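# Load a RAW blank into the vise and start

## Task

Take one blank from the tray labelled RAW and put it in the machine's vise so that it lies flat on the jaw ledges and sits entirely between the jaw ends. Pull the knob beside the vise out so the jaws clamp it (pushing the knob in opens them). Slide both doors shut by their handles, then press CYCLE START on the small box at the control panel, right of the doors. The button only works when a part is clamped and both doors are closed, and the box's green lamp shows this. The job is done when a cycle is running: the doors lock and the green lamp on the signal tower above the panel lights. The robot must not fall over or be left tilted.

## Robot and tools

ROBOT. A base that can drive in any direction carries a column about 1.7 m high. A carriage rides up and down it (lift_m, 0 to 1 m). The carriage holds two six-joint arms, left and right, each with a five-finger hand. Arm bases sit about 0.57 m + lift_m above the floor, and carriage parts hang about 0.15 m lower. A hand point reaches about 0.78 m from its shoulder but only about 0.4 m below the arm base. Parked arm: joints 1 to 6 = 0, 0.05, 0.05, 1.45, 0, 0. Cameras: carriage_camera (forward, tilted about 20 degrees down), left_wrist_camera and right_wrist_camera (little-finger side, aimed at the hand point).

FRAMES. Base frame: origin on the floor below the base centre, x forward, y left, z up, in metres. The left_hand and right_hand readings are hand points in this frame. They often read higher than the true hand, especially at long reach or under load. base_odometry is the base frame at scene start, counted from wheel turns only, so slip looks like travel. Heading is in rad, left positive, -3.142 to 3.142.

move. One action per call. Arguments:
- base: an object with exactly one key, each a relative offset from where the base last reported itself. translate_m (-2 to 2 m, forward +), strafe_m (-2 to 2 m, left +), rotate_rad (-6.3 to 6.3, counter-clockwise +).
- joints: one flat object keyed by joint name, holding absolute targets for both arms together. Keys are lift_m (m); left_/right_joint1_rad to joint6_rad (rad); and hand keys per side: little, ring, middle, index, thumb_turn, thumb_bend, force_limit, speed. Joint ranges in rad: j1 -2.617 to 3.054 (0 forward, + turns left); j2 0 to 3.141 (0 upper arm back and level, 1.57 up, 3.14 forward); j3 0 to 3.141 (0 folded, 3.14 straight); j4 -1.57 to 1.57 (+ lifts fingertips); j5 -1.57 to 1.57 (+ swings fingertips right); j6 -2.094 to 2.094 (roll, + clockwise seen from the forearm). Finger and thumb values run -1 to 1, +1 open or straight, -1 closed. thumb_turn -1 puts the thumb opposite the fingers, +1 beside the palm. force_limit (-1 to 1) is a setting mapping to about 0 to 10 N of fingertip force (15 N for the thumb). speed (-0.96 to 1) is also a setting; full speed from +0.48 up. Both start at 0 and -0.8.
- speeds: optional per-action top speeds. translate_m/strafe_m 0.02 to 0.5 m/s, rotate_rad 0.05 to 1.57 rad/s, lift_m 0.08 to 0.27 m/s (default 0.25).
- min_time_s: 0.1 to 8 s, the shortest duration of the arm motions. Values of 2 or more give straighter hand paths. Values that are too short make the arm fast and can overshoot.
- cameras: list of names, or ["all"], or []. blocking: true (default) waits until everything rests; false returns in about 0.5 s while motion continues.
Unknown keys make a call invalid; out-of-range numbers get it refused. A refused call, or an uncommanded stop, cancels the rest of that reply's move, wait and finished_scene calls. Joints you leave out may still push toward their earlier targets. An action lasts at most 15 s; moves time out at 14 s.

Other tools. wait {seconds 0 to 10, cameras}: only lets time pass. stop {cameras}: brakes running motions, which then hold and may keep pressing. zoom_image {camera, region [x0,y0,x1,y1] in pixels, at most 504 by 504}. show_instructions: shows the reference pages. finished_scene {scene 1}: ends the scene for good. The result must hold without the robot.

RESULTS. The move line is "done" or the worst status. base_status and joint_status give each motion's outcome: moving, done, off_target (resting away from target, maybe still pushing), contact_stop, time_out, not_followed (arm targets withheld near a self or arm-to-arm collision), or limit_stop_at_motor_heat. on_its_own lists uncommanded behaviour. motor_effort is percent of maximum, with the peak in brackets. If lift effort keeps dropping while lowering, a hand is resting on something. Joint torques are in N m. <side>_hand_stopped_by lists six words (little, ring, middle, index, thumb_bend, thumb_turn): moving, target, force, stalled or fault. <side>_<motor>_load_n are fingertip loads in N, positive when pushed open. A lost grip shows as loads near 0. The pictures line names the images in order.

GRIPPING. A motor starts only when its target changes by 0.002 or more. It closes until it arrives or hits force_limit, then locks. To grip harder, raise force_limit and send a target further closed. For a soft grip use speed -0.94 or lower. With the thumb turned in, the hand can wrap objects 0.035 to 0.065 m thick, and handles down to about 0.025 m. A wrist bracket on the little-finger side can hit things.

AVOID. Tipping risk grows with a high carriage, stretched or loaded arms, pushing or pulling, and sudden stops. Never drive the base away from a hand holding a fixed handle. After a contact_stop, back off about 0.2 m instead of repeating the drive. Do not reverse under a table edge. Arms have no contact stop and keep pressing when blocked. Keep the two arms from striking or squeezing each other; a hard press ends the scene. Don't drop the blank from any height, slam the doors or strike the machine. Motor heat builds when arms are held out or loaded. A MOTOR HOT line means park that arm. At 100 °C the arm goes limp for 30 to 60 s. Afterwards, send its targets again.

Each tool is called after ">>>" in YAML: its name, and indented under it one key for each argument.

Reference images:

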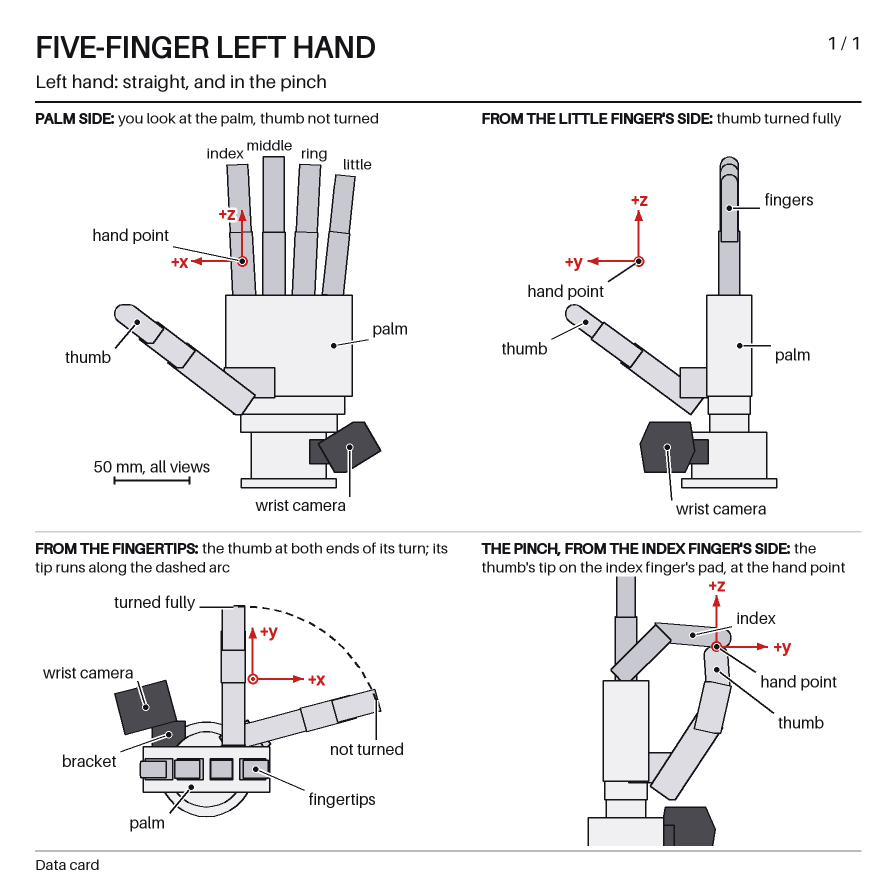

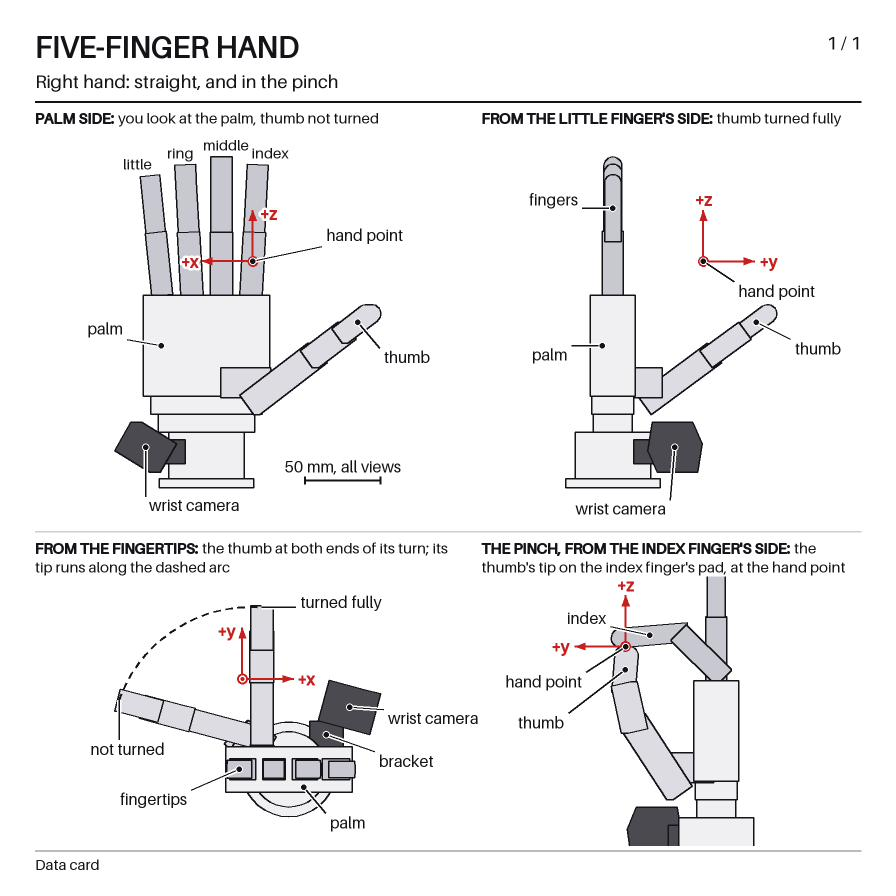

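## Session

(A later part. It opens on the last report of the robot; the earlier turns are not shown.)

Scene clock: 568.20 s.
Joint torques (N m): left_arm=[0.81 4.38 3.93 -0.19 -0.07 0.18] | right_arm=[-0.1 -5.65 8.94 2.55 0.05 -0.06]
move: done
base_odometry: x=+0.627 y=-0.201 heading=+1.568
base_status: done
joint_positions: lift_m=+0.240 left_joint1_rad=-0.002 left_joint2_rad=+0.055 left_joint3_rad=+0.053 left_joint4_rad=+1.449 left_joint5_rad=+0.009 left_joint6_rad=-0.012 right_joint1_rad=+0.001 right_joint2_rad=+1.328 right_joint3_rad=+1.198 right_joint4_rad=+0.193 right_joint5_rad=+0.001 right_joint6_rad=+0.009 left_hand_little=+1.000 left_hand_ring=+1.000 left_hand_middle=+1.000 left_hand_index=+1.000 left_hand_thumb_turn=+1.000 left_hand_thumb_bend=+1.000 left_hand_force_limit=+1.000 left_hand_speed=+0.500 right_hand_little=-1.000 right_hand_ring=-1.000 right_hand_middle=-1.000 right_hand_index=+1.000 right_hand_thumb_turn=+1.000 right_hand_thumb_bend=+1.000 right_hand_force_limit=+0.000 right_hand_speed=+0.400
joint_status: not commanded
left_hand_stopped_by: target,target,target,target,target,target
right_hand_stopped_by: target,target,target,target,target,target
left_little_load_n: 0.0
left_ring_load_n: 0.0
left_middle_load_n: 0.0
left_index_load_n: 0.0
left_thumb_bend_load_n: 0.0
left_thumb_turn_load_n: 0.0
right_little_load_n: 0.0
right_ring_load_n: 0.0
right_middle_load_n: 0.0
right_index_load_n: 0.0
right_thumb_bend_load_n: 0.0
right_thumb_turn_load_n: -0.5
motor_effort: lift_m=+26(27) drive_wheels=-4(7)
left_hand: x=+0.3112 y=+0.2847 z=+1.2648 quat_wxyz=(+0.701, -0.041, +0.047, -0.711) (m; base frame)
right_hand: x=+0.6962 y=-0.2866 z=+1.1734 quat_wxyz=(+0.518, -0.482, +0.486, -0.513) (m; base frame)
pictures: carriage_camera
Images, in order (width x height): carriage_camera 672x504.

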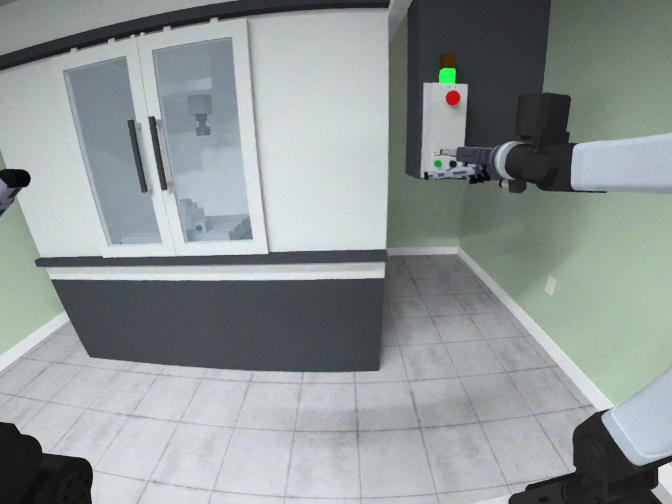

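>>> move:
  base: {"strafe_m": -0.036}
  joints: {"lift_m": 0.207}
  speeds: {"strafe_m": 0.1}
  cameras: []

>>> move:
  base: {"translate_m": 0.06}
  speeds: {"translate_m": 0.1}
  cameras: ["carriage_camera"]

>>> zoom_image:
  camera: "carriage_camera"
  region: [380, 60, 520, 200]

Scene clock: 569.67 s.
Joint torques (N m): left_arm=[0.81 4.42 3.99 -0.17 -0.04 0.17] | right_arm=[-0.02 -6.02 8.88 2.58 0.03 -0.06]
move: done
base_odometry: x=+0.663 y=-0.200 heading=+1.569
base_status: done
joint_positions: lift_m=+0.207 left_joint1_rad=-0.001 left_joint2_rad=+0.055 left_joint3_rad=+0.052 left_joint4_rad=+1.449 left_joint5_rad=+0.008 left_joint6_rad=-0.012 right_joint1_rad=+0.000 right_joint2_rad=+1.331 right_joint3_rad=+1.199 right_joint4_rad=+0.190 right_joint5_rad=+0.002 right_joint6_rad=+0.009 left_hand_little=+1.000 left_hand_ring=+1.000 left_hand_middle=+1.000 left_hand_index=+1.000 left_hand_thumb_turn=+1.000 left_hand_thumb_bend=+1.000 left_hand_force_limit=+1.000 left_hand_speed=+0.500 right_hand_little=-1.000 right_hand_ring=-1.000 right_hand_middle=-1.000 right_hand_index=+1.000 right_hand_thumb_turn=+1.000 right_hand_thumb_bend=+1.000 right_hand_force_limit=+0.000 right_hand_speed=+0.400
joint_status: all done
left_hand_stopped_by: target,target,target,target,target,target
right_hand_stopped_by: target,target,target,target,target,target
left_little_load_n: 0.0
left_ring_load_n: 0.0
left_middle_load_n: 0.0
left_index_load_n: 0.0
left_thumb_bend_load_n: 0.0
left_thumb_turn_load_n: 0.0
right_little_load_n: 0.0
right_ring_load_n: 0.0
right_middle_load_n: 0.0
right_index_load_n: 0.0
right_thumb_bend_load_n: 0.0
right_thumb_turn_load_n: -0.5
motor_effort: lift_m=+27(27) drive_wheels=-3(6)
left_hand: x=+0.3115 y=+0.2850 z=+1.2314 quat_wxyz=(+0.701, -0.041, +0.047, -0.711) (m; base frame)
right_hand: x=+0.6969 y=-0.2871 z=+1.1384 quat_wxyz=(+0.516, -0.483, +0.488, -0.512) (m; base frame)
pictures: none
No camera images: "cameras" was empty.

Scene clock: 571.03 s.
Joint torques (N m): left_arm=[0.8 4.46 4 -0.21 -0.06 0.17] | right_arm=[-0.03 -6.02 8.84 2.56 0.03 -0.06]
move: done
base_odometry: x=+0.664 y=-0.140 heading=+1.568
base_status: done
joint_positions: lift_m=+0.207 left_joint1_rad=-0.001 left_joint2_rad=+0.055 left_joint3_rad=+0.052 left_joint4_rad=+1.450 left_joint5_rad=+0.007 left_joint6_rad=-0.012 right_joint1_rad=+0.000 right_joint2_rad=+1.331 right_joint3_rad=+1.199 right_joint4_rad=+0.192 right_joint5_rad=+0.002 right_joint6_rad=+0.009 left_hand_little=+1.000 left_hand_ring=+1.000 left_hand_middle=+1.000 left_hand_index=+1.000 left_hand_thumb_turn=+1.000 left_hand_thumb_bend=+1.000 left_hand_force_limit=+1.000 left_hand_speed=+0.500 right_hand_little=-1.000 right_hand_ring=-1.000 right_hand_middle=-1.000 right_hand_index=+1.000 right_hand_thumb_turn=+1.000 right_hand_thumb_bend=+1.000 right_hand_force_limit=+0.000 right_hand_speed=+0.400
joint_status: not commanded
left_hand_stopped_by: target,target,target,target,target,target
right_hand_stopped_by: target,target,target,target,target,target
left_little_load_n: 0.0
left_ring_load_n: 0.0
left_middle_load_n: 0.0
left_index_load_n: 0.0
left_thumb_bend_load_n: 0.0
left_thumb_turn_load_n: 0.0
right_little_load_n: 0.0
right_ring_load_n: 0.0
right_middle_load_n: 0.0
right_index_load_n: 0.0
right_thumb_bend_load_n: 0.0
right_thumb_turn_load_n: -0.5
motor_effort: lift_m=+27(27) drive_wheels=-4(7)
left_hand: x=+0.3111 y=+0.2851 z=+1.2316 quat_wxyz=(+0.701, -0.041, +0.046, -0.711) (m; base frame)
right_hand: x=+0.6970 y=-0.2871 z=+1.1390 quat_wxyz=(+0.517, -0.482, +0.487, -0.513) (m; base frame)
pictures: carriage_camera
Images, in order (width x height): carriage_camera 672x504.

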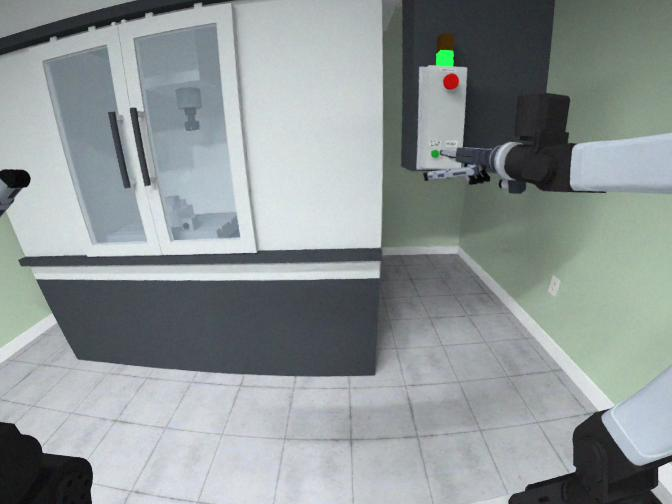

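Scaled by 3.600 from the camera's 672x504 image, which has a finer 960x720 frame.

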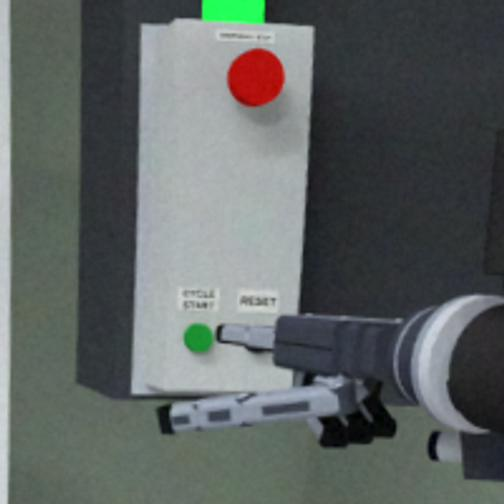

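>>> move:
  base: {"strafe_m": -0.022}
  joints: {"lift_m": 0.202}
  speeds: {"strafe_m": 0.1}
  cameras: []

>>> move:
  base: {"translate_m": 0.05}
  speeds: {"translate_m": 0.1}
  cameras: ["carriage_camera"]

>>> zoom_image:
  camera: "carriage_camera"
  region: [380, 60, 520, 200]

Scene clock: 572.23 s.
Joint torques (N m): left_arm=[0.53 4.46 4.03 -0.19 -0.06 0.17] | right_arm=[0.1 -6.04 8.96 2.57 0.01 -0.06]
move: done
base_odometry: x=+0.685 y=-0.140 heading=+1.569
base_status: done
joint_positions: lift_m=+0.202 left_joint1_rad=+0.000 left_joint2_rad=+0.055 left_joint3_rad=+0.052 left_joint4_rad=+1.450 left_joint5_rad=+0.006 left_joint6_rad=-0.012 right_joint1_rad=+0.000 right_joint2_rad=+1.332 right_joint3_rad=+1.199 right_joint4_rad=+0.191 right_joint5_rad=+0.004 right_joint6_rad=+0.009 left_hand_little=+1.000 left_hand_ring=+1.000 left_hand_middle=+1.000 left_hand_index=+1.000 left_hand_thumb_turn=+1.000 left_hand_thumb_bend=+1.000 left_hand_force_limit=+1.000 left_hand_speed=+0.500 right_hand_little=-1.000 right_hand_ring=-1.000 right_hand_middle=-1.000 right_hand_index=+1.000 right_hand_thumb_turn=+1.000 right_hand_thumb_bend=+1.000 right_hand_force_limit=+0.000 right_hand_speed=+0.400
joint_status: all done
left_hand_stopped_by: target,target,target,target,target,target
right_hand_stopped_by: target,target,target,target,target,target
left_little_load_n: 0.0
left_ring_load_n: 0.0
left_middle_load_n: 0.0
left_index_load_n: 0.0
left_thumb_bend_load_n: 0.0
left_thumb_turn_load_n: 0.0
right_little_load_n: 0.0
right_ring_load_n: 0.0
right_middle_load_n: 0.0
right_index_load_n: 0.0
right_thumb_bend_load_n: 0.0
right_thumb_turn_load_n: -0.5
motor_effort: lift_m=+26(27) drive_wheels=-4(6)
left_hand: x=+0.3113 y=+0.2855 z=+1.2266 quat_wxyz=(+0.701, -0.042, +0.045, -0.710) (m; base frame)
right_hand: x=+0.6971 y=-0.2878 z=+1.1336 quat_wxyz=(+0.516, -0.482, +0.488, -0.513) (m; base frame)
pictures: none
No camera images: "cameras" was empty.

Scene clock: 573.43 s.
Joint torques (N m): left_arm=[0.68 4.48 4.03 -0.23 -0.02 0.17] | right_arm=[0.05 -6.04 8.87 2.56 0.01 -0.06]
move: done
base_odometry: x=+0.686 y=-0.090 heading=+1.568
base_status: done
joint_positions: lift_m=+0.202 left_joint1_rad=+0.000 left_joint2_rad=+0.055 left_joint3_rad=+0.052 left_joint4_rad=+1.452 left_joint5_rad=+0.005 left_joint6_rad=-0.012 right_joint1_rad=+0.000 right_joint2_rad=+1.332 right_joint3_rad=+1.199 right_joint4_rad=+0.192 right_joint5_rad=+0.004 right_joint6_rad=+0.009 left_hand_little=+1.000 left_hand_ring=+1.000 left_hand_middle=+1.000 left_hand_index=+1.000 left_hand_thumb_turn=+1.000 left_hand_thumb_bend=+1.000 left_hand_force_limit=+1.000 left_hand_speed=+0.500 right_hand_little=-1.000 right_hand_ring=-1.000 right_hand_middle=-1.000 right_hand_index=+1.000 right_hand_thumb_turn=+1.000 right_hand_thumb_bend=+1.000 right_hand_force_limit=+0.000 right_hand_speed=+0.400
joint_status: not commanded
left_hand_stopped_by: target,target,target,target,target,target
right_hand_stopped_by: target,target,target,target,target,target
left_little_load_n: 0.0
left_ring_load_n: 0.0
left_middle_load_n: -0.5
left_index_load_n: 0.0
left_thumb_bend_load_n: 0.0
left_thumb_turn_load_n: 0.0
right_little_load_n: 0.5
right_ring_load_n: 0.0
right_middle_load_n: 0.0
right_index_load_n: 0.0
right_thumb_bend_load_n: 0.0
right_thumb_turn_load_n: 0.0
motor_effort: lift_m=+26(26) drive_wheels=-4(6)
left_hand: x=+0.3109 y=+0.2857 z=+1.2268 quat_wxyz=(+0.701, -0.041, +0.045, -0.710) (m; base frame)
right_hand: x=+0.6971 y=-0.2878 z=+1.1338 quat_wxyz=(+0.516, -0.482, +0.488, -0.513) (m; base frame)
pictures: carriage_camera
Images, in order (width x height): carriage_camera 672x504.

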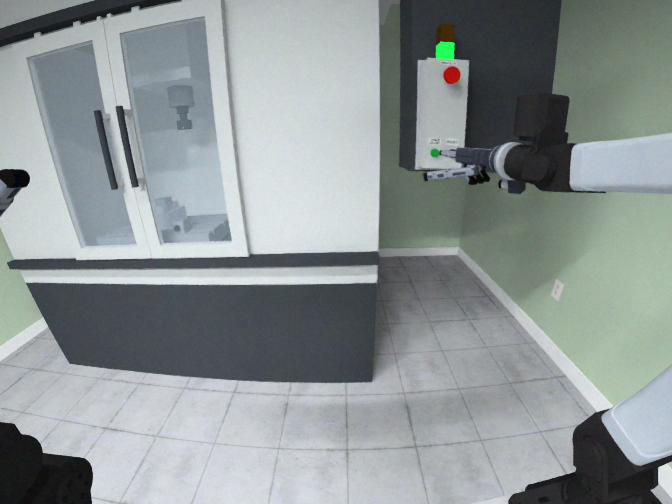

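Scaled by 3.600 from the camera's 672x504 image, which has a finer 960x720 frame.

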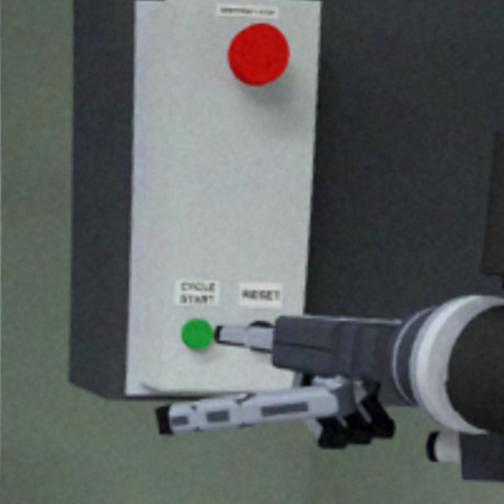

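>>> move:
  base: {"strafe_m": -0.02}
  speeds: {"strafe_m": 0.1}
  cameras: []

>>> move:
  base: {"translate_m": 0.06}
  speeds: {"translate_m": 0.1}
  cameras: ["carriage_camera"]

>>> zoom_image:
  camera: "carriage_camera"
  region: [380, 60, 520, 200]

Scene clock: 574.63 s.
Joint torques (N m): left_arm=[0.58 4.52 4.01 -0.21 0.02 0.16] | right_arm=[0.1 -6.09 8.88 2.56 0.01 -0.06]
move: done
base_odometry: x=+0.706 y=-0.090 heading=+1.568
base_status: done
joint_positions: lift_m=+0.202 left_joint1_rad=+0.000 left_joint2_rad=+0.055 left_joint3_rad=+0.052 left_joint4_rad=+1.452 left_joint5_rad=+0.004 left_joint6_rad=-0.012 right_joint1_rad=-0.001 right_joint2_rad=+1.332 right_joint3_rad=+1.199 right_joint4_rad=+0.192 right_joint5_rad=+0.004 right_joint6_rad=+0.009 left_hand_little=+1.000 left_hand_ring=+1.000 left_hand_middle=+1.000 left_hand_index=+1.000 left_hand_thumb_turn=+1.000 left_hand_thumb_bend=+1.000 left_hand_force_limit=+1.000 left_hand_speed=+0.500 right_hand_little=-1.000 right_hand_ring=-1.000 right_hand_middle=-1.000 right_hand_index=+1.000 right_hand_thumb_turn=+1.000 right_hand_thumb_bend=+1.000 right_hand_force_limit=+0.000 right_hand_speed=+0.400
joint_status: not commanded
left_hand_stopped_by: target,target,target,target,target,target
right_hand_stopped_by: target,target,target,target,target,target
left_little_load_n: 0.0
left_ring_load_n: 0.0
left_middle_load_n: 0.0
left_index_load_n: 0.0
left_thumb_bend_load_n: 0.0
left_thumb_turn_load_n: 0.0
right_little_load_n: 0.0
right_ring_load_n: 0.0
right_middle_load_n: 0.0
right_index_load_n: 0.0
right_thumb_bend_load_n: 0.0
right_thumb_turn_load_n: 0.0
motor_effort: lift_m=+26(26) drive_wheels=-4(5)
left_hand: x=+0.3109 y=+0.2859 z=+1.2268 quat_wxyz=(+0.702, -0.042, +0.044, -0.710) (m; base frame)
right_hand: x=+0.6971 y=-0.2883 z=+1.1338 quat_wxyz=(+0.515, -0.481, +0.489, -0.514) (m; base frame)
pictures: none
No camera images: "cameras" was empty.

Scene clock: 576.00 s.
Joint torques (N m): left_arm=[0.61 4.49 4.04 -0.22 -0.01 0.17] | right_arm=[0.1 -6.09 8.91 2.53 0.01 -0.06]
move: done
base_odometry: x=+0.706 y=-0.030 heading=+1.568
base_status: done
joint_positions: lift_m=+0.202 left_joint1_rad=+0.000 left_joint2_rad=+0.055 left_joint3_rad=+0.052 left_joint4_rad=+1.453 left_joint5_rad=+0.004 left_joint6_rad=-0.012 right_joint1_rad=-0.001 right_joint2_rad=+1.332 right_joint3_rad=+1.199 right_joint4_rad=+0.193 right_joint5_rad=+0.004 right_joint6_rad=+0.009 left_hand_little=+1.000 left_hand_ring=+1.000 left_hand_middle=+1.000 left_hand_index=+1.000 left_hand_thumb_turn=+1.000 left_hand_thumb_bend=+1.000 left_hand_force_limit=+1.000 left_hand_speed=+0.500 right_hand_little=-1.000 right_hand_ring=-1.000 right_hand_middle=-1.000 right_hand_index=+1.000 right_hand_thumb_turn=+1.000 right_hand_thumb_bend=+1.000 right_hand_force_limit=+0.000 right_hand_speed=+0.400
joint_status: not commanded
left_hand_stopped_by: target,target,target,target,target,target
right_hand_stopped_by: target,target,target,target,target,target
left_little_load_n: 0.0
left_ring_load_n: 0.0
left_middle_load_n: 0.0
left_index_load_n: 0.0
left_thumb_bend_load_n: 0.0
left_thumb_turn_load_n: 0.0
right_little_load_n: 0.0
right_ring_load_n: 0.0
right_middle_load_n: 0.0
right_index_load_n: 0.0
right_thumb_bend_load_n: 0.0
right_thumb_turn_load_n: 0.0
motor_effort: lift_m=+26(26) drive_wheels=-4(7)
left_hand: x=+0.3107 y=+0.2859 z=+1.2269 quat_wxyz=(+0.702, -0.042, +0.044, -0.710) (m; base frame)
right_hand: x=+0.6972 y=-0.2882 z=+1.1342 quat_wxyz=(+0.516, -0.481, +0.488, -0.514) (m; base frame)
pictures: carriage_camera
Images, in order (width x height): carriage_camera 672x504.

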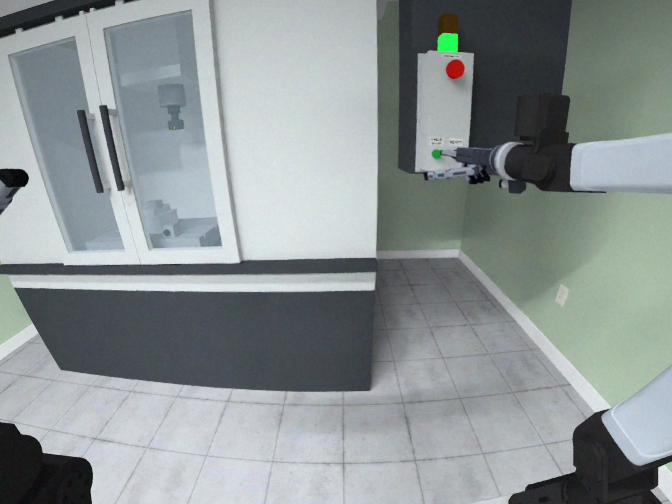

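Scaled by 3.600 from the camera's 672x504 image, which has a finer 960x720 frame.

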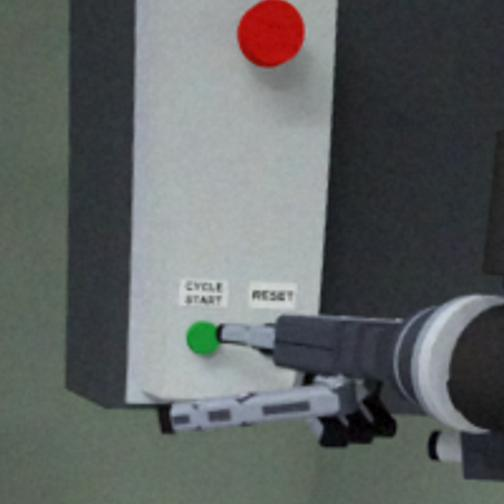

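>>> move:
  base: {"strafe_m": -0.022}
  joints: {"lift_m": 0.197}
  speeds: {"strafe_m": 0.1}
  cameras: []

>>> move:
  base: {"translate_m": 0.05}
  speeds: {"translate_m": 0.1}
  cameras: ["carriage_camera"]

>>> zoom_image:
  camera: "carriage_camera"
  region: [380, 60, 520, 200]

Scene clock: 577.23 s.
Joint torques (N m): left_arm=[0.49 4.44 4.01 -0.22 -0.04 0.15] | right_arm=[0.21 -6.12 8.91 2.56 0 -0.06]
move: done
base_odometry: x=+0.728 y=-0.030 heading=+1.568
base_status: done
joint_positions: lift_m=+0.197 left_joint1_rad=+0.001 left_joint2_rad=+0.055 left_joint3_rad=+0.052 left_joint4_rad=+1.453 left_joint5_rad=+0.004 left_joint6_rad=-0.012 right_joint1_rad=-0.002 right_joint2_rad=+1.333 right_joint3_rad=+1.199 right_joint4_rad=+0.191 right_joint5_rad=+0.004 right_joint6_rad=+0.009 left_hand_little=+1.000 left_hand_ring=+1.000 left_hand_middle=+1.000 left_hand_index=+1.000 left_hand_thumb_turn=+1.000 left_hand_thumb_bend=+1.000 left_hand_force_limit=+1.000 left_hand_speed=+0.500 right_hand_little=-1.000 right_hand_ring=-1.000 right_hand_middle=-1.000 right_hand_index=+1.000 right_hand_thumb_turn=+1.000 right_hand_thumb_bend=+1.000 right_hand_force_limit=+0.000 right_hand_speed=+0.400
joint_status: all done
left_hand_stopped_by: target,target,target,target,target,target
right_hand_stopped_by: target,target,target,target,target,target
left_little_load_n: 0.0
left_ring_load_n: 0.0
left_middle_load_n: 0.0
left_index_load_n: 0.0
left_thumb_bend_load_n: 0.0
left_thumb_turn_load_n: 0.0
right_little_load_n: 0.0
right_ring_load_n: 0.0
right_middle_load_n: 0.0
right_index_load_n: 0.0
right_thumb_bend_load_n: 0.0
right_thumb_turn_load_n: 0.0
motor_effort: lift_m=+26(27) drive_wheels=-4(6)
left_hand: x=+0.3107 y=+0.2859 z=+1.2219 quat_wxyz=(+0.702, -0.041, +0.044, -0.710) (m; base frame)
right_hand: x=+0.6973 y=-0.2885 z=+1.1283 quat_wxyz=(+0.515, -0.482, +0.489, -0.513) (m; base frame)
pictures: none
No camera images: "cameras" was empty.

Scene clock: 578.43 s.
Joint torques (N m): left_arm=[0.61 4.49 4.12 -0.26 -0.05 0.16] | right_arm=[0.14 -1.29 8.81 3.4 0.12 0]
move: done
base_odometry: x=+0.728 y=+0.020 heading=+1.568
base_status: done
joint_positions: lift_m=+0.197 left_joint1_rad=+0.001 left_joint2_rad=+0.055 left_joint3_rad=+0.052 left_joint4_rad=+1.452 left_joint5_rad=+0.003 left_joint6_rad=-0.012 right_joint1_rad=-0.002 right_joint2_rad=+1.290 right_joint3_rad=+1.199 right_joint4_rad=+0.117 right_joint5_rad=-0.006 right_joint6_rad=+0.003 left_hand_little=+1.000 left_hand_ring=+1.000 left_hand_middle=+1.000 left_hand_index=+1.000 left_hand_thumb_turn=+1.000 left_hand_thumb_bend=+1.000 left_hand_force_limit=+1.000 left_hand_speed=+0.500 right_hand_little=-1.000 right_hand_ring=-1.000 right_hand_middle=-1.000 right_hand_index=+0.999 right_hand_thumb_turn=+1.000 right_hand_thumb_bend=+1.000 right_hand_force_limit=+0.000 right_hand_speed=+0.400
joint_status: not commanded
left_hand_stopped_by: target,target,target,target,target,target
right_hand_stopped_by: target,target,target,target,target,target
left_little_load_n: 0.0
left_ring_load_n: 0.0
left_middle_load_n: 0.0
left_index_load_n: 0.0
left_thumb_bend_load_n: 0.0
left_thumb_turn_load_n: 0.0
right_little_load_n: 0.0
right_ring_load_n: 0.0
right_middle_load_n: 0.0
right_index_load_n: -3.5
right_thumb_bend_load_n: 0.0
right_thumb_turn_load_n: -0.5
motor_effort: lift_m=+26(26) drive_wheels=+4(7)
left_hand: x=+0.3108 y=+0.2861 z=+1.2219 quat_wxyz=(+0.702, -0.042, +0.044, -0.710) (m; base frame)
right_hand: x=+0.6831 y=-0.2868 z=+1.1275 quat_wxyz=(+0.508, -0.494, +0.493, -0.505) (m; base frame)
pictures: carriage_camera
Images, in order (width x height): carriage_camera 672x504.

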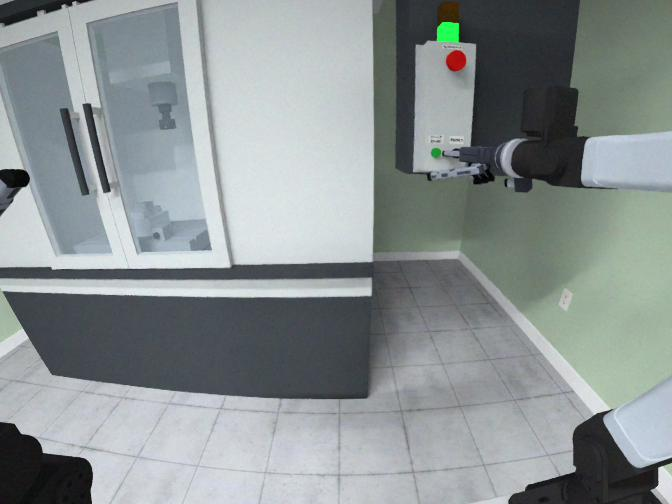

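Scaled by 3.600 from the camera's 672x504 image, which has a finer 960x720 frame.

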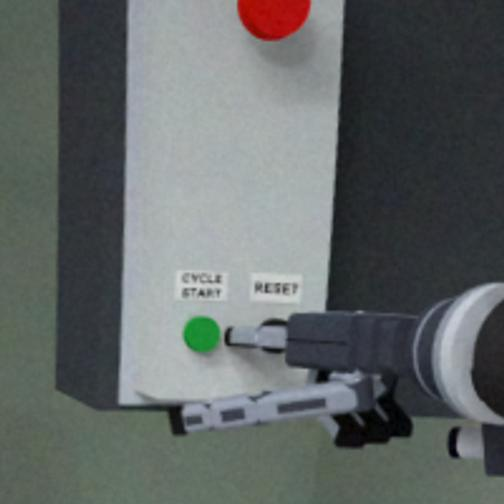

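>>> move:
  base: {"translate_m": -0.04}
  cameras: []

>>> move:
  base: {"strafe_m": 0.02}
  speeds: {"strafe_m": 0.1}
  cameras: ["carriage_camera"]

>>> zoom_image:
  camera: "carriage_camera"
  region: [380, 60, 520, 200]

Scene clock: 579.70 s.
Joint torques (N m): left_arm=[0.54 4.46 4.05 -0.22 0.01 0.16] | right_arm=[0.16 -5.76 8.9 2.66 0.12 0]
move: done
base_odometry: x=+0.728 y=-0.020 heading=+1.568
base_status: done
joint_positions: lift_m=+0.197 left_joint1_rad=+0.001 left_joint2_rad=+0.055 left_joint3_rad=+0.052 left_joint4_rad=+1.453 left_joint5_rad=+0.003 left_joint6_rad=-0.012 right_joint1_rad=-0.002 right_joint2_rad=+1.329 right_joint3_rad=+1.199 right_joint4_rad=+0.184 right_joint5_rad=-0.006 right_joint6_rad=+0.003 left_hand_little=+1.000 left_hand_ring=+1.000 left_hand_middle=+1.000 left_hand_index=+1.000 left_hand_thumb_turn=+1.000 left_hand_thumb_bend=+1.000 left_hand_force_limit=+1.000 left_hand_speed=+0.500 right_hand_little=-1.000 right_hand_ring=-1.000 right_hand_middle=-1.000 right_hand_index=+1.000 right_hand_thumb_turn=+1.000 right_hand_thumb_bend=+1.000 right_hand_force_limit=+0.000 right_hand_speed=+0.400
joint_status: not commanded
left_hand_stopped_by: target,target,target,target,target,target
right_hand_stopped_by: target,target,target,target,target,target
left_little_load_n: 0.0
left_ring_load_n: 0.0
left_middle_load_n: 0.0
left_index_load_n: 0.0
left_thumb_bend_load_n: 0.0
left_thumb_turn_load_n: 0.0
right_little_load_n: 0.0
right_ring_load_n: 0.0
right_middle_load_n: 0.0
right_index_load_n: 0.0
right_thumb_bend_load_n: 0.0
right_thumb_turn_load_n: 0.0
motor_effort: lift_m=+25(26) drive_wheels=+1(7)
left_hand: x=+0.3107 y=+0.2861 z=+1.2219 quat_wxyz=(+0.702, -0.042, +0.044, -0.710) (m; base frame)
right_hand: x=+0.6958 y=-0.2869 z=+1.1280 quat_wxyz=(+0.515, -0.487, +0.486, -0.512) (m; base frame)
pictures: none
No camera images: "cameras" was empty.

Scene clock: 580.57 s.
Joint torques (N m): left_arm=[0.59 4.51 4.07 -0.23 0.02 0.16] | right_arm=[0.01 -5.71 8.9 2.61 0.11 0]
move: done
base_odometry: x=+0.708 y=-0.020 heading=+1.568
base_status: done
joint_positions: lift_m=+0.197 left_joint1_rad=+0.000 left_joint2_rad=+0.055 left_joint3_rad=+0.052 left_joint4_rad=+1.452 left_joint5_rad=+0.002 left_joint6_rad=-0.012 right_joint1_rad=+0.000 right_joint2_rad=+1.329 right_joint3_rad=+1.199 right_joint4_rad=+0.187 right_joint5_rad=-0.004 right_joint6_rad=+0.003 left_hand_little=+1.000 left_hand_ring=+1.000 left_hand_middle=+1.000 left_hand_index=+1.000 left_hand_thumb_turn=+1.000 left_hand_thumb_bend=+1.000 left_hand_force_limit=+1.000 left_hand_speed=+0.500 right_hand_little=-1.000 right_hand_ring=-1.000 right_hand_middle=-1.000 right_hand_index=+1.000 right_hand_thumb_turn=+1.000 right_hand_thumb_bend=+1.000 right_hand_force_limit=+0.000 right_hand_speed=+0.400
joint_status: not commanded
left_hand_stopped_by: target,target,target,target,target,target
right_hand_stopped_by: target,target,target,target,target,target
left_little_load_n: 0.0
left_ring_load_n: 0.0
left_middle_load_n: 0.0
left_index_load_n: 0.0
left_thumb_bend_load_n: 0.0
left_thumb_turn_load_n: 0.0
right_little_load_n: 0.0
right_ring_load_n: 0.0
right_middle_load_n: 0.0
right_index_load_n: 0.0
right_thumb_bend_load_n: 0.0
right_thumb_turn_load_n: 0.0
motor_effort: lift_m=+25(26) drive_wheels=+2(7)
left_hand: x=+0.3108 y=+0.2863 z=+1.2219 quat_wxyz=(+0.702, -0.042, +0.043, -0.710) (m; base frame)
right_hand: x=+0.6959 y=-0.2866 z=+1.1288 quat_wxyz=(+0.516, -0.486, +0.485, -0.513) (m; base frame)
pictures: carriage_camera
Images, in order (width x height): carriage_camera 672x504.

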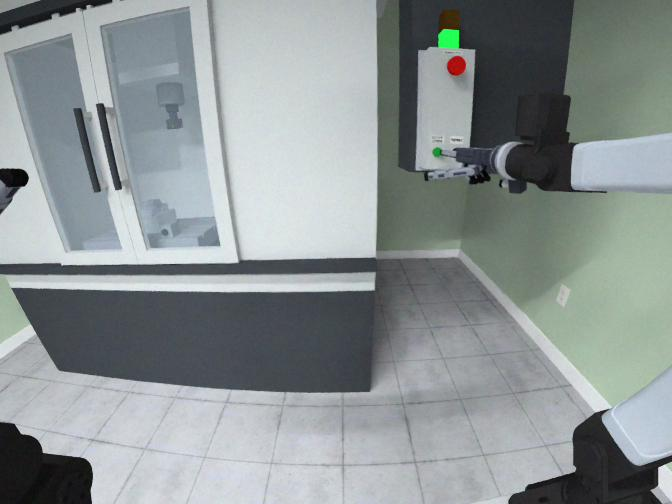

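Scaled by 3.600 from the camera's 672x504 image, which has a finer 960x720 frame.

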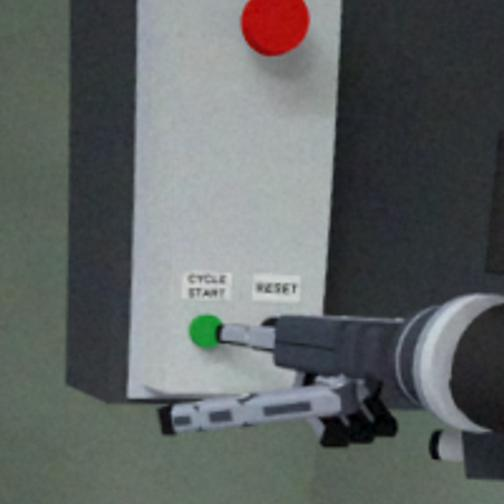

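>>> move:
  base: {"translate_m": 0.035}
  joints: {"lift_m": 0.199}
  speeds: {"translate_m": 0.05}
  cameras: ["carriage_camera"]

>>> zoom_image:
  camera: "carriage_camera"
  region: [380, 60, 520, 200]

Scene clock: 581.90 s.
Joint torques (N m): left_arm=[0.66 4.52 4.01 -0.22 0.03 0.15] | right_arm=[0.05 -1.98 8.84 3.17 0.12 0]
move: done
base_odometry: x=+0.708 y=+0.015 heading=+1.568
base_status: done
joint_positions: lift_m=+0.199 left_joint1_rad=+0.000 left_joint2_rad=+0.055 left_joint3_rad=+0.052 left_joint4_rad=+1.452 left_joint5_rad=+0.002 left_joint6_rad=-0.012 right_joint1_rad=+0.000 right_joint2_rad=+1.295 right_joint3_rad=+1.199 right_joint4_rad=+0.138 right_joint5_rad=-0.006 right_joint6_rad=+0.002 left_hand_little=+1.000 left_hand_ring=+1.000 left_hand_middle=+1.000 left_hand_index=+1.000 left_hand_thumb_turn=+1.000 left_hand_thumb_bend=+1.000 left_hand_force_limit=+1.000 left_hand_speed=+0.500 right_hand_little=-1.000 right_hand_ring=-1.000 right_hand_middle=-1.000 right_hand_index=+1.000 right_hand_thumb_turn=+1.000 right_hand_thumb_bend=+1.000 right_hand_force_limit=+0.000 right_hand_speed=+0.400
joint_status: all done
left_hand_stopped_by: target,target,target,target,target,target
right_hand_stopped_by: target,target,target,target,target,target
left_little_load_n: 0.0
left_ring_load_n: 0.0
left_middle_load_n: 0.0
left_index_load_n: 0.0
left_thumb_bend_load_n: 0.0
left_thumb_turn_load_n: 0.0
right_little_load_n: 0.0
right_ring_load_n: 0.0
right_middle_load_n: 0.0
right_index_load_n: -3.0
right_thumb_bend_load_n: 0.0
right_thumb_turn_load_n: 0.0
motor_effort: lift_m=+35(37) drive_wheels=+2(6)
left_hand: x=+0.3108 y=+0.2863 z=+1.2232 quat_wxyz=(+0.702, -0.042, +0.043, -0.710) (m; base frame)
right_hand: x=+0.6855 y=-0.2863 z=+1.1320 quat_wxyz=(+0.512, -0.490, +0.489, -0.508) (m; base frame)
pictures: carriage_camera
Images, in order (width x height): carriage_camera 672x504.

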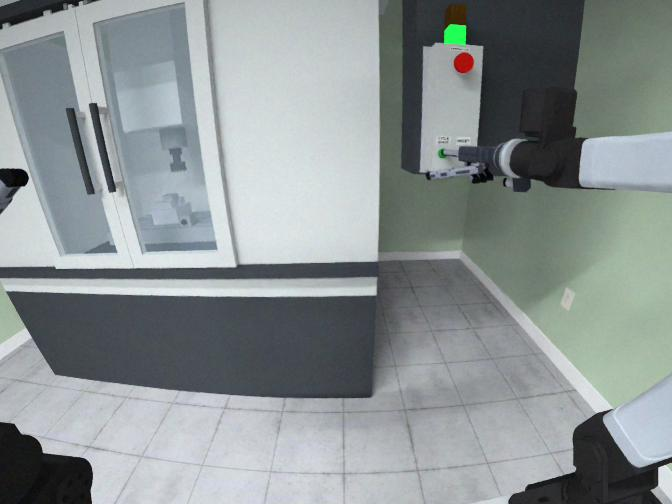

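Scaled by 3.600 from the camera's 672x504 image, which has a finer 960x720 frame.

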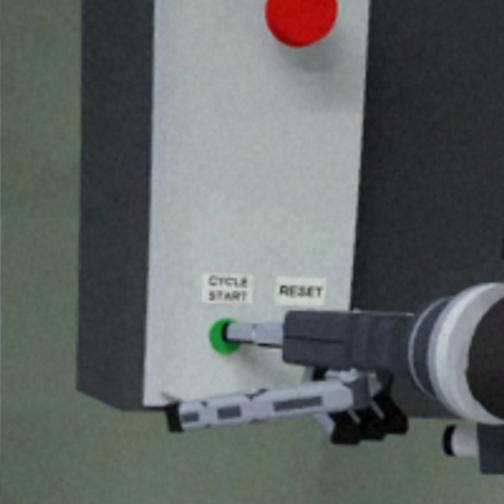

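>>> move:
  base: {"translate_m": -0.1}
  cameras: ["carriage_camera"]

>>> zoom_image:
  camera: "carriage_camera"
  region: [0, 0, 250, 270]

Scene clock: 583.57 s.
Joint torques (N m): left_arm=[0.65 4.49 4.07 -0.23 0.01 0.17] | right_arm=[0.03 -5.65 8.88 2.61 0.12 0]
move: done
base_odometry: x=+0.708 y=-0.085 heading=+1.568
base_status: done
joint_positions: lift_m=+0.199 left_joint1_rad=+0.000 left_joint2_rad=+0.055 left_joint3_rad=+0.052 left_joint4_rad=+1.454 left_joint5_rad=+0.002 left_joint6_rad=-0.012 right_joint1_rad=+0.000 right_joint2_rad=+1.328 right_joint3_rad=+1.199 right_joint4_rad=+0.187 right_joint5_rad=-0.005 right_joint6_rad=+0.002 left_hand_little=+1.000 left_hand_ring=+1.000 left_hand_middle=+1.000 left_hand_index=+1.000 left_hand_thumb_turn=+1.000 left_hand_thumb_bend=+1.000 left_hand_force_limit=+1.000 left_hand_speed=+0.500 right_hand_little=-1.000 right_hand_ring=-1.000 right_hand_middle=-1.000 right_hand_index=+1.000 right_hand_thumb_turn=+1.000 right_hand_thumb_bend=+1.000 right_hand_force_limit=+0.000 right_hand_speed=+0.400
joint_status: not commanded
left_hand_stopped_by: target,target,target,target,target,target
right_hand_stopped_by: target,target,target,target,target,target
left_little_load_n: 0.0
left_ring_load_n: 0.0
left_middle_load_n: 0.0
left_index_load_n: 0.0
left_thumb_bend_load_n: 0.0
left_thumb_turn_load_n: 0.0
right_little_load_n: 0.0
right_ring_load_n: 0.0
right_middle_load_n: 0.5
right_index_load_n: 0.0
right_thumb_bend_load_n: 0.0
right_thumb_turn_load_n: 0.0
motor_effort: lift_m=+35(35) drive_wheels=-2(8)
left_hand: x=+0.3105 y=+0.2863 z=+1.2233 quat_wxyz=(+0.702, -0.042, +0.043, -0.710) (m; base frame)
right_hand: x=+0.6957 y=-0.2864 z=+1.1303 quat_wxyz=(+0.516, -0.486, +0.485, -0.512) (m; base frame)
pictures: carriage_camera
Images, in order (width x height): carriage_camera 672x504.

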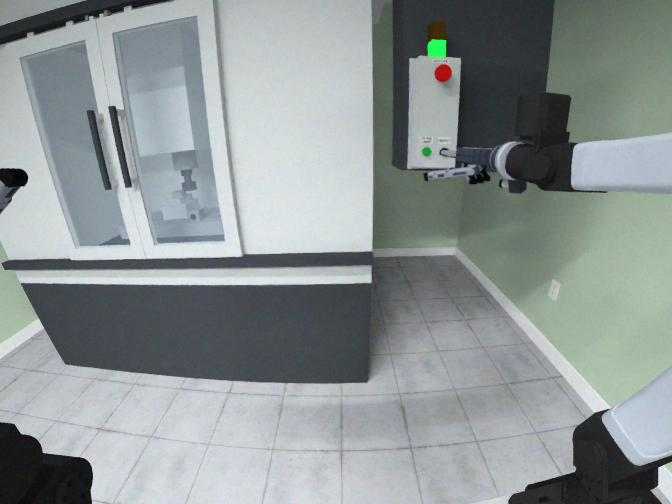

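Scaled by 1.867 from the camera's 672x504 image, which has a finer 960x720 frame.

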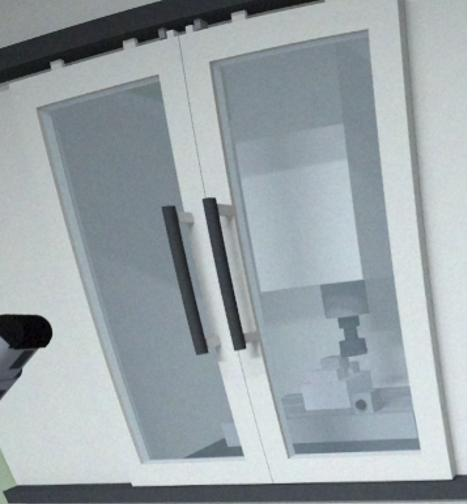

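>>> move:
  base: {"translate_m": -0.1}
  joints: {"right_joint1_rad": 0, "right_joint2_rad": 0.05, "right_joint3_rad": 0.05, "right_joint4_rad": 1.45, "right_joint5_rad": 0, "right_joint6_rad": 0, "lift_m": 0.45}
  cameras: ["carriage_camera"]

Scene clock: 585.47 s.
Joint torques (N m): left_arm=[0.68 4.49 4.08 -0.23 0.01 0.18] | right_arm=[0.05 2.63 4.9 0.29 0.12 0]
move: done
base_odometry: x=+0.707 y=-0.185 heading=+1.568
base_status: done
joint_positions: lift_m=+0.450 left_joint1_rad=+0.000 left_joint2_rad=+0.055 left_joint3_rad=+0.051 left_joint4_rad=+1.453 left_joint5_rad=+0.002 left_joint6_rad=-0.012 right_joint1_rad=+0.000 right_joint2_rad=+0.063 right_joint3_rad=+0.059 right_joint4_rad=+1.435 right_joint5_rad=-0.005 right_joint6_rad=+0.002 left_hand_little=+1.000 left_hand_ring=+1.000 left_hand_middle=+1.000 left_hand_index=+1.000 left_hand_thumb_turn=+1.000 left_hand_thumb_bend=+1.000 left_hand_force_limit=+1.000 left_hand_speed=+0.500 right_hand_little=-1.000 right_hand_ring=-1.000 right_hand_middle=-1.000 right_hand_index=+1.000 right_hand_thumb_turn=+1.000 right_hand_thumb_bend=+1.000 right_hand_force_limit=+0.000 right_hand_speed=+0.400
joint_status: all done
left_hand_stopped_by: target,target,target,target,target,target
right_hand_stopped_by: target,target,target,target,target,target
left_little_load_n: 0.0
left_ring_load_n: 0.0
left_middle_load_n: 0.0
left_index_load_n: 0.0
left_thumb_bend_load_n: 0.0
left_thumb_turn_load_n: 0.0
right_little_load_n: 0.0
right_ring_load_n: 0.0
right_middle_load_n: 0.0
right_index_load_n: 0.0
right_thumb_bend_load_n: 0.0
right_thumb_turn_load_n: 0.0
motor_effort: lift_m=+34(41) drive_wheels=-2(6)
left_hand: x=+0.3108 y=+0.2863 z=+1.4740 quat_wxyz=(+0.702, -0.042, +0.043, -0.710) (m; base frame)
right_hand: x=+0.3158 y=-0.2864 z=+1.4745 quat_wxyz=(+0.706, -0.051, +0.047, -0.705) (m; base frame)
pictures: carriage_camera
Images, in order (width x height): carriage_camera 672x504.

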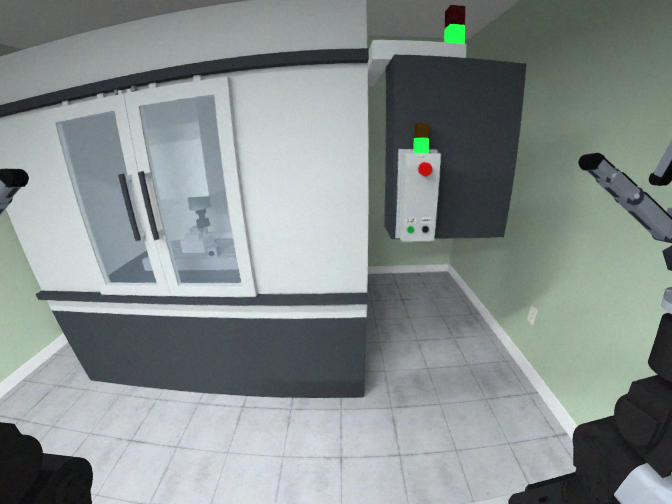

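The signal tower's green lamp is lit, so the cycle is running.

>>> finished_scene:

The scene is finished: the task was done.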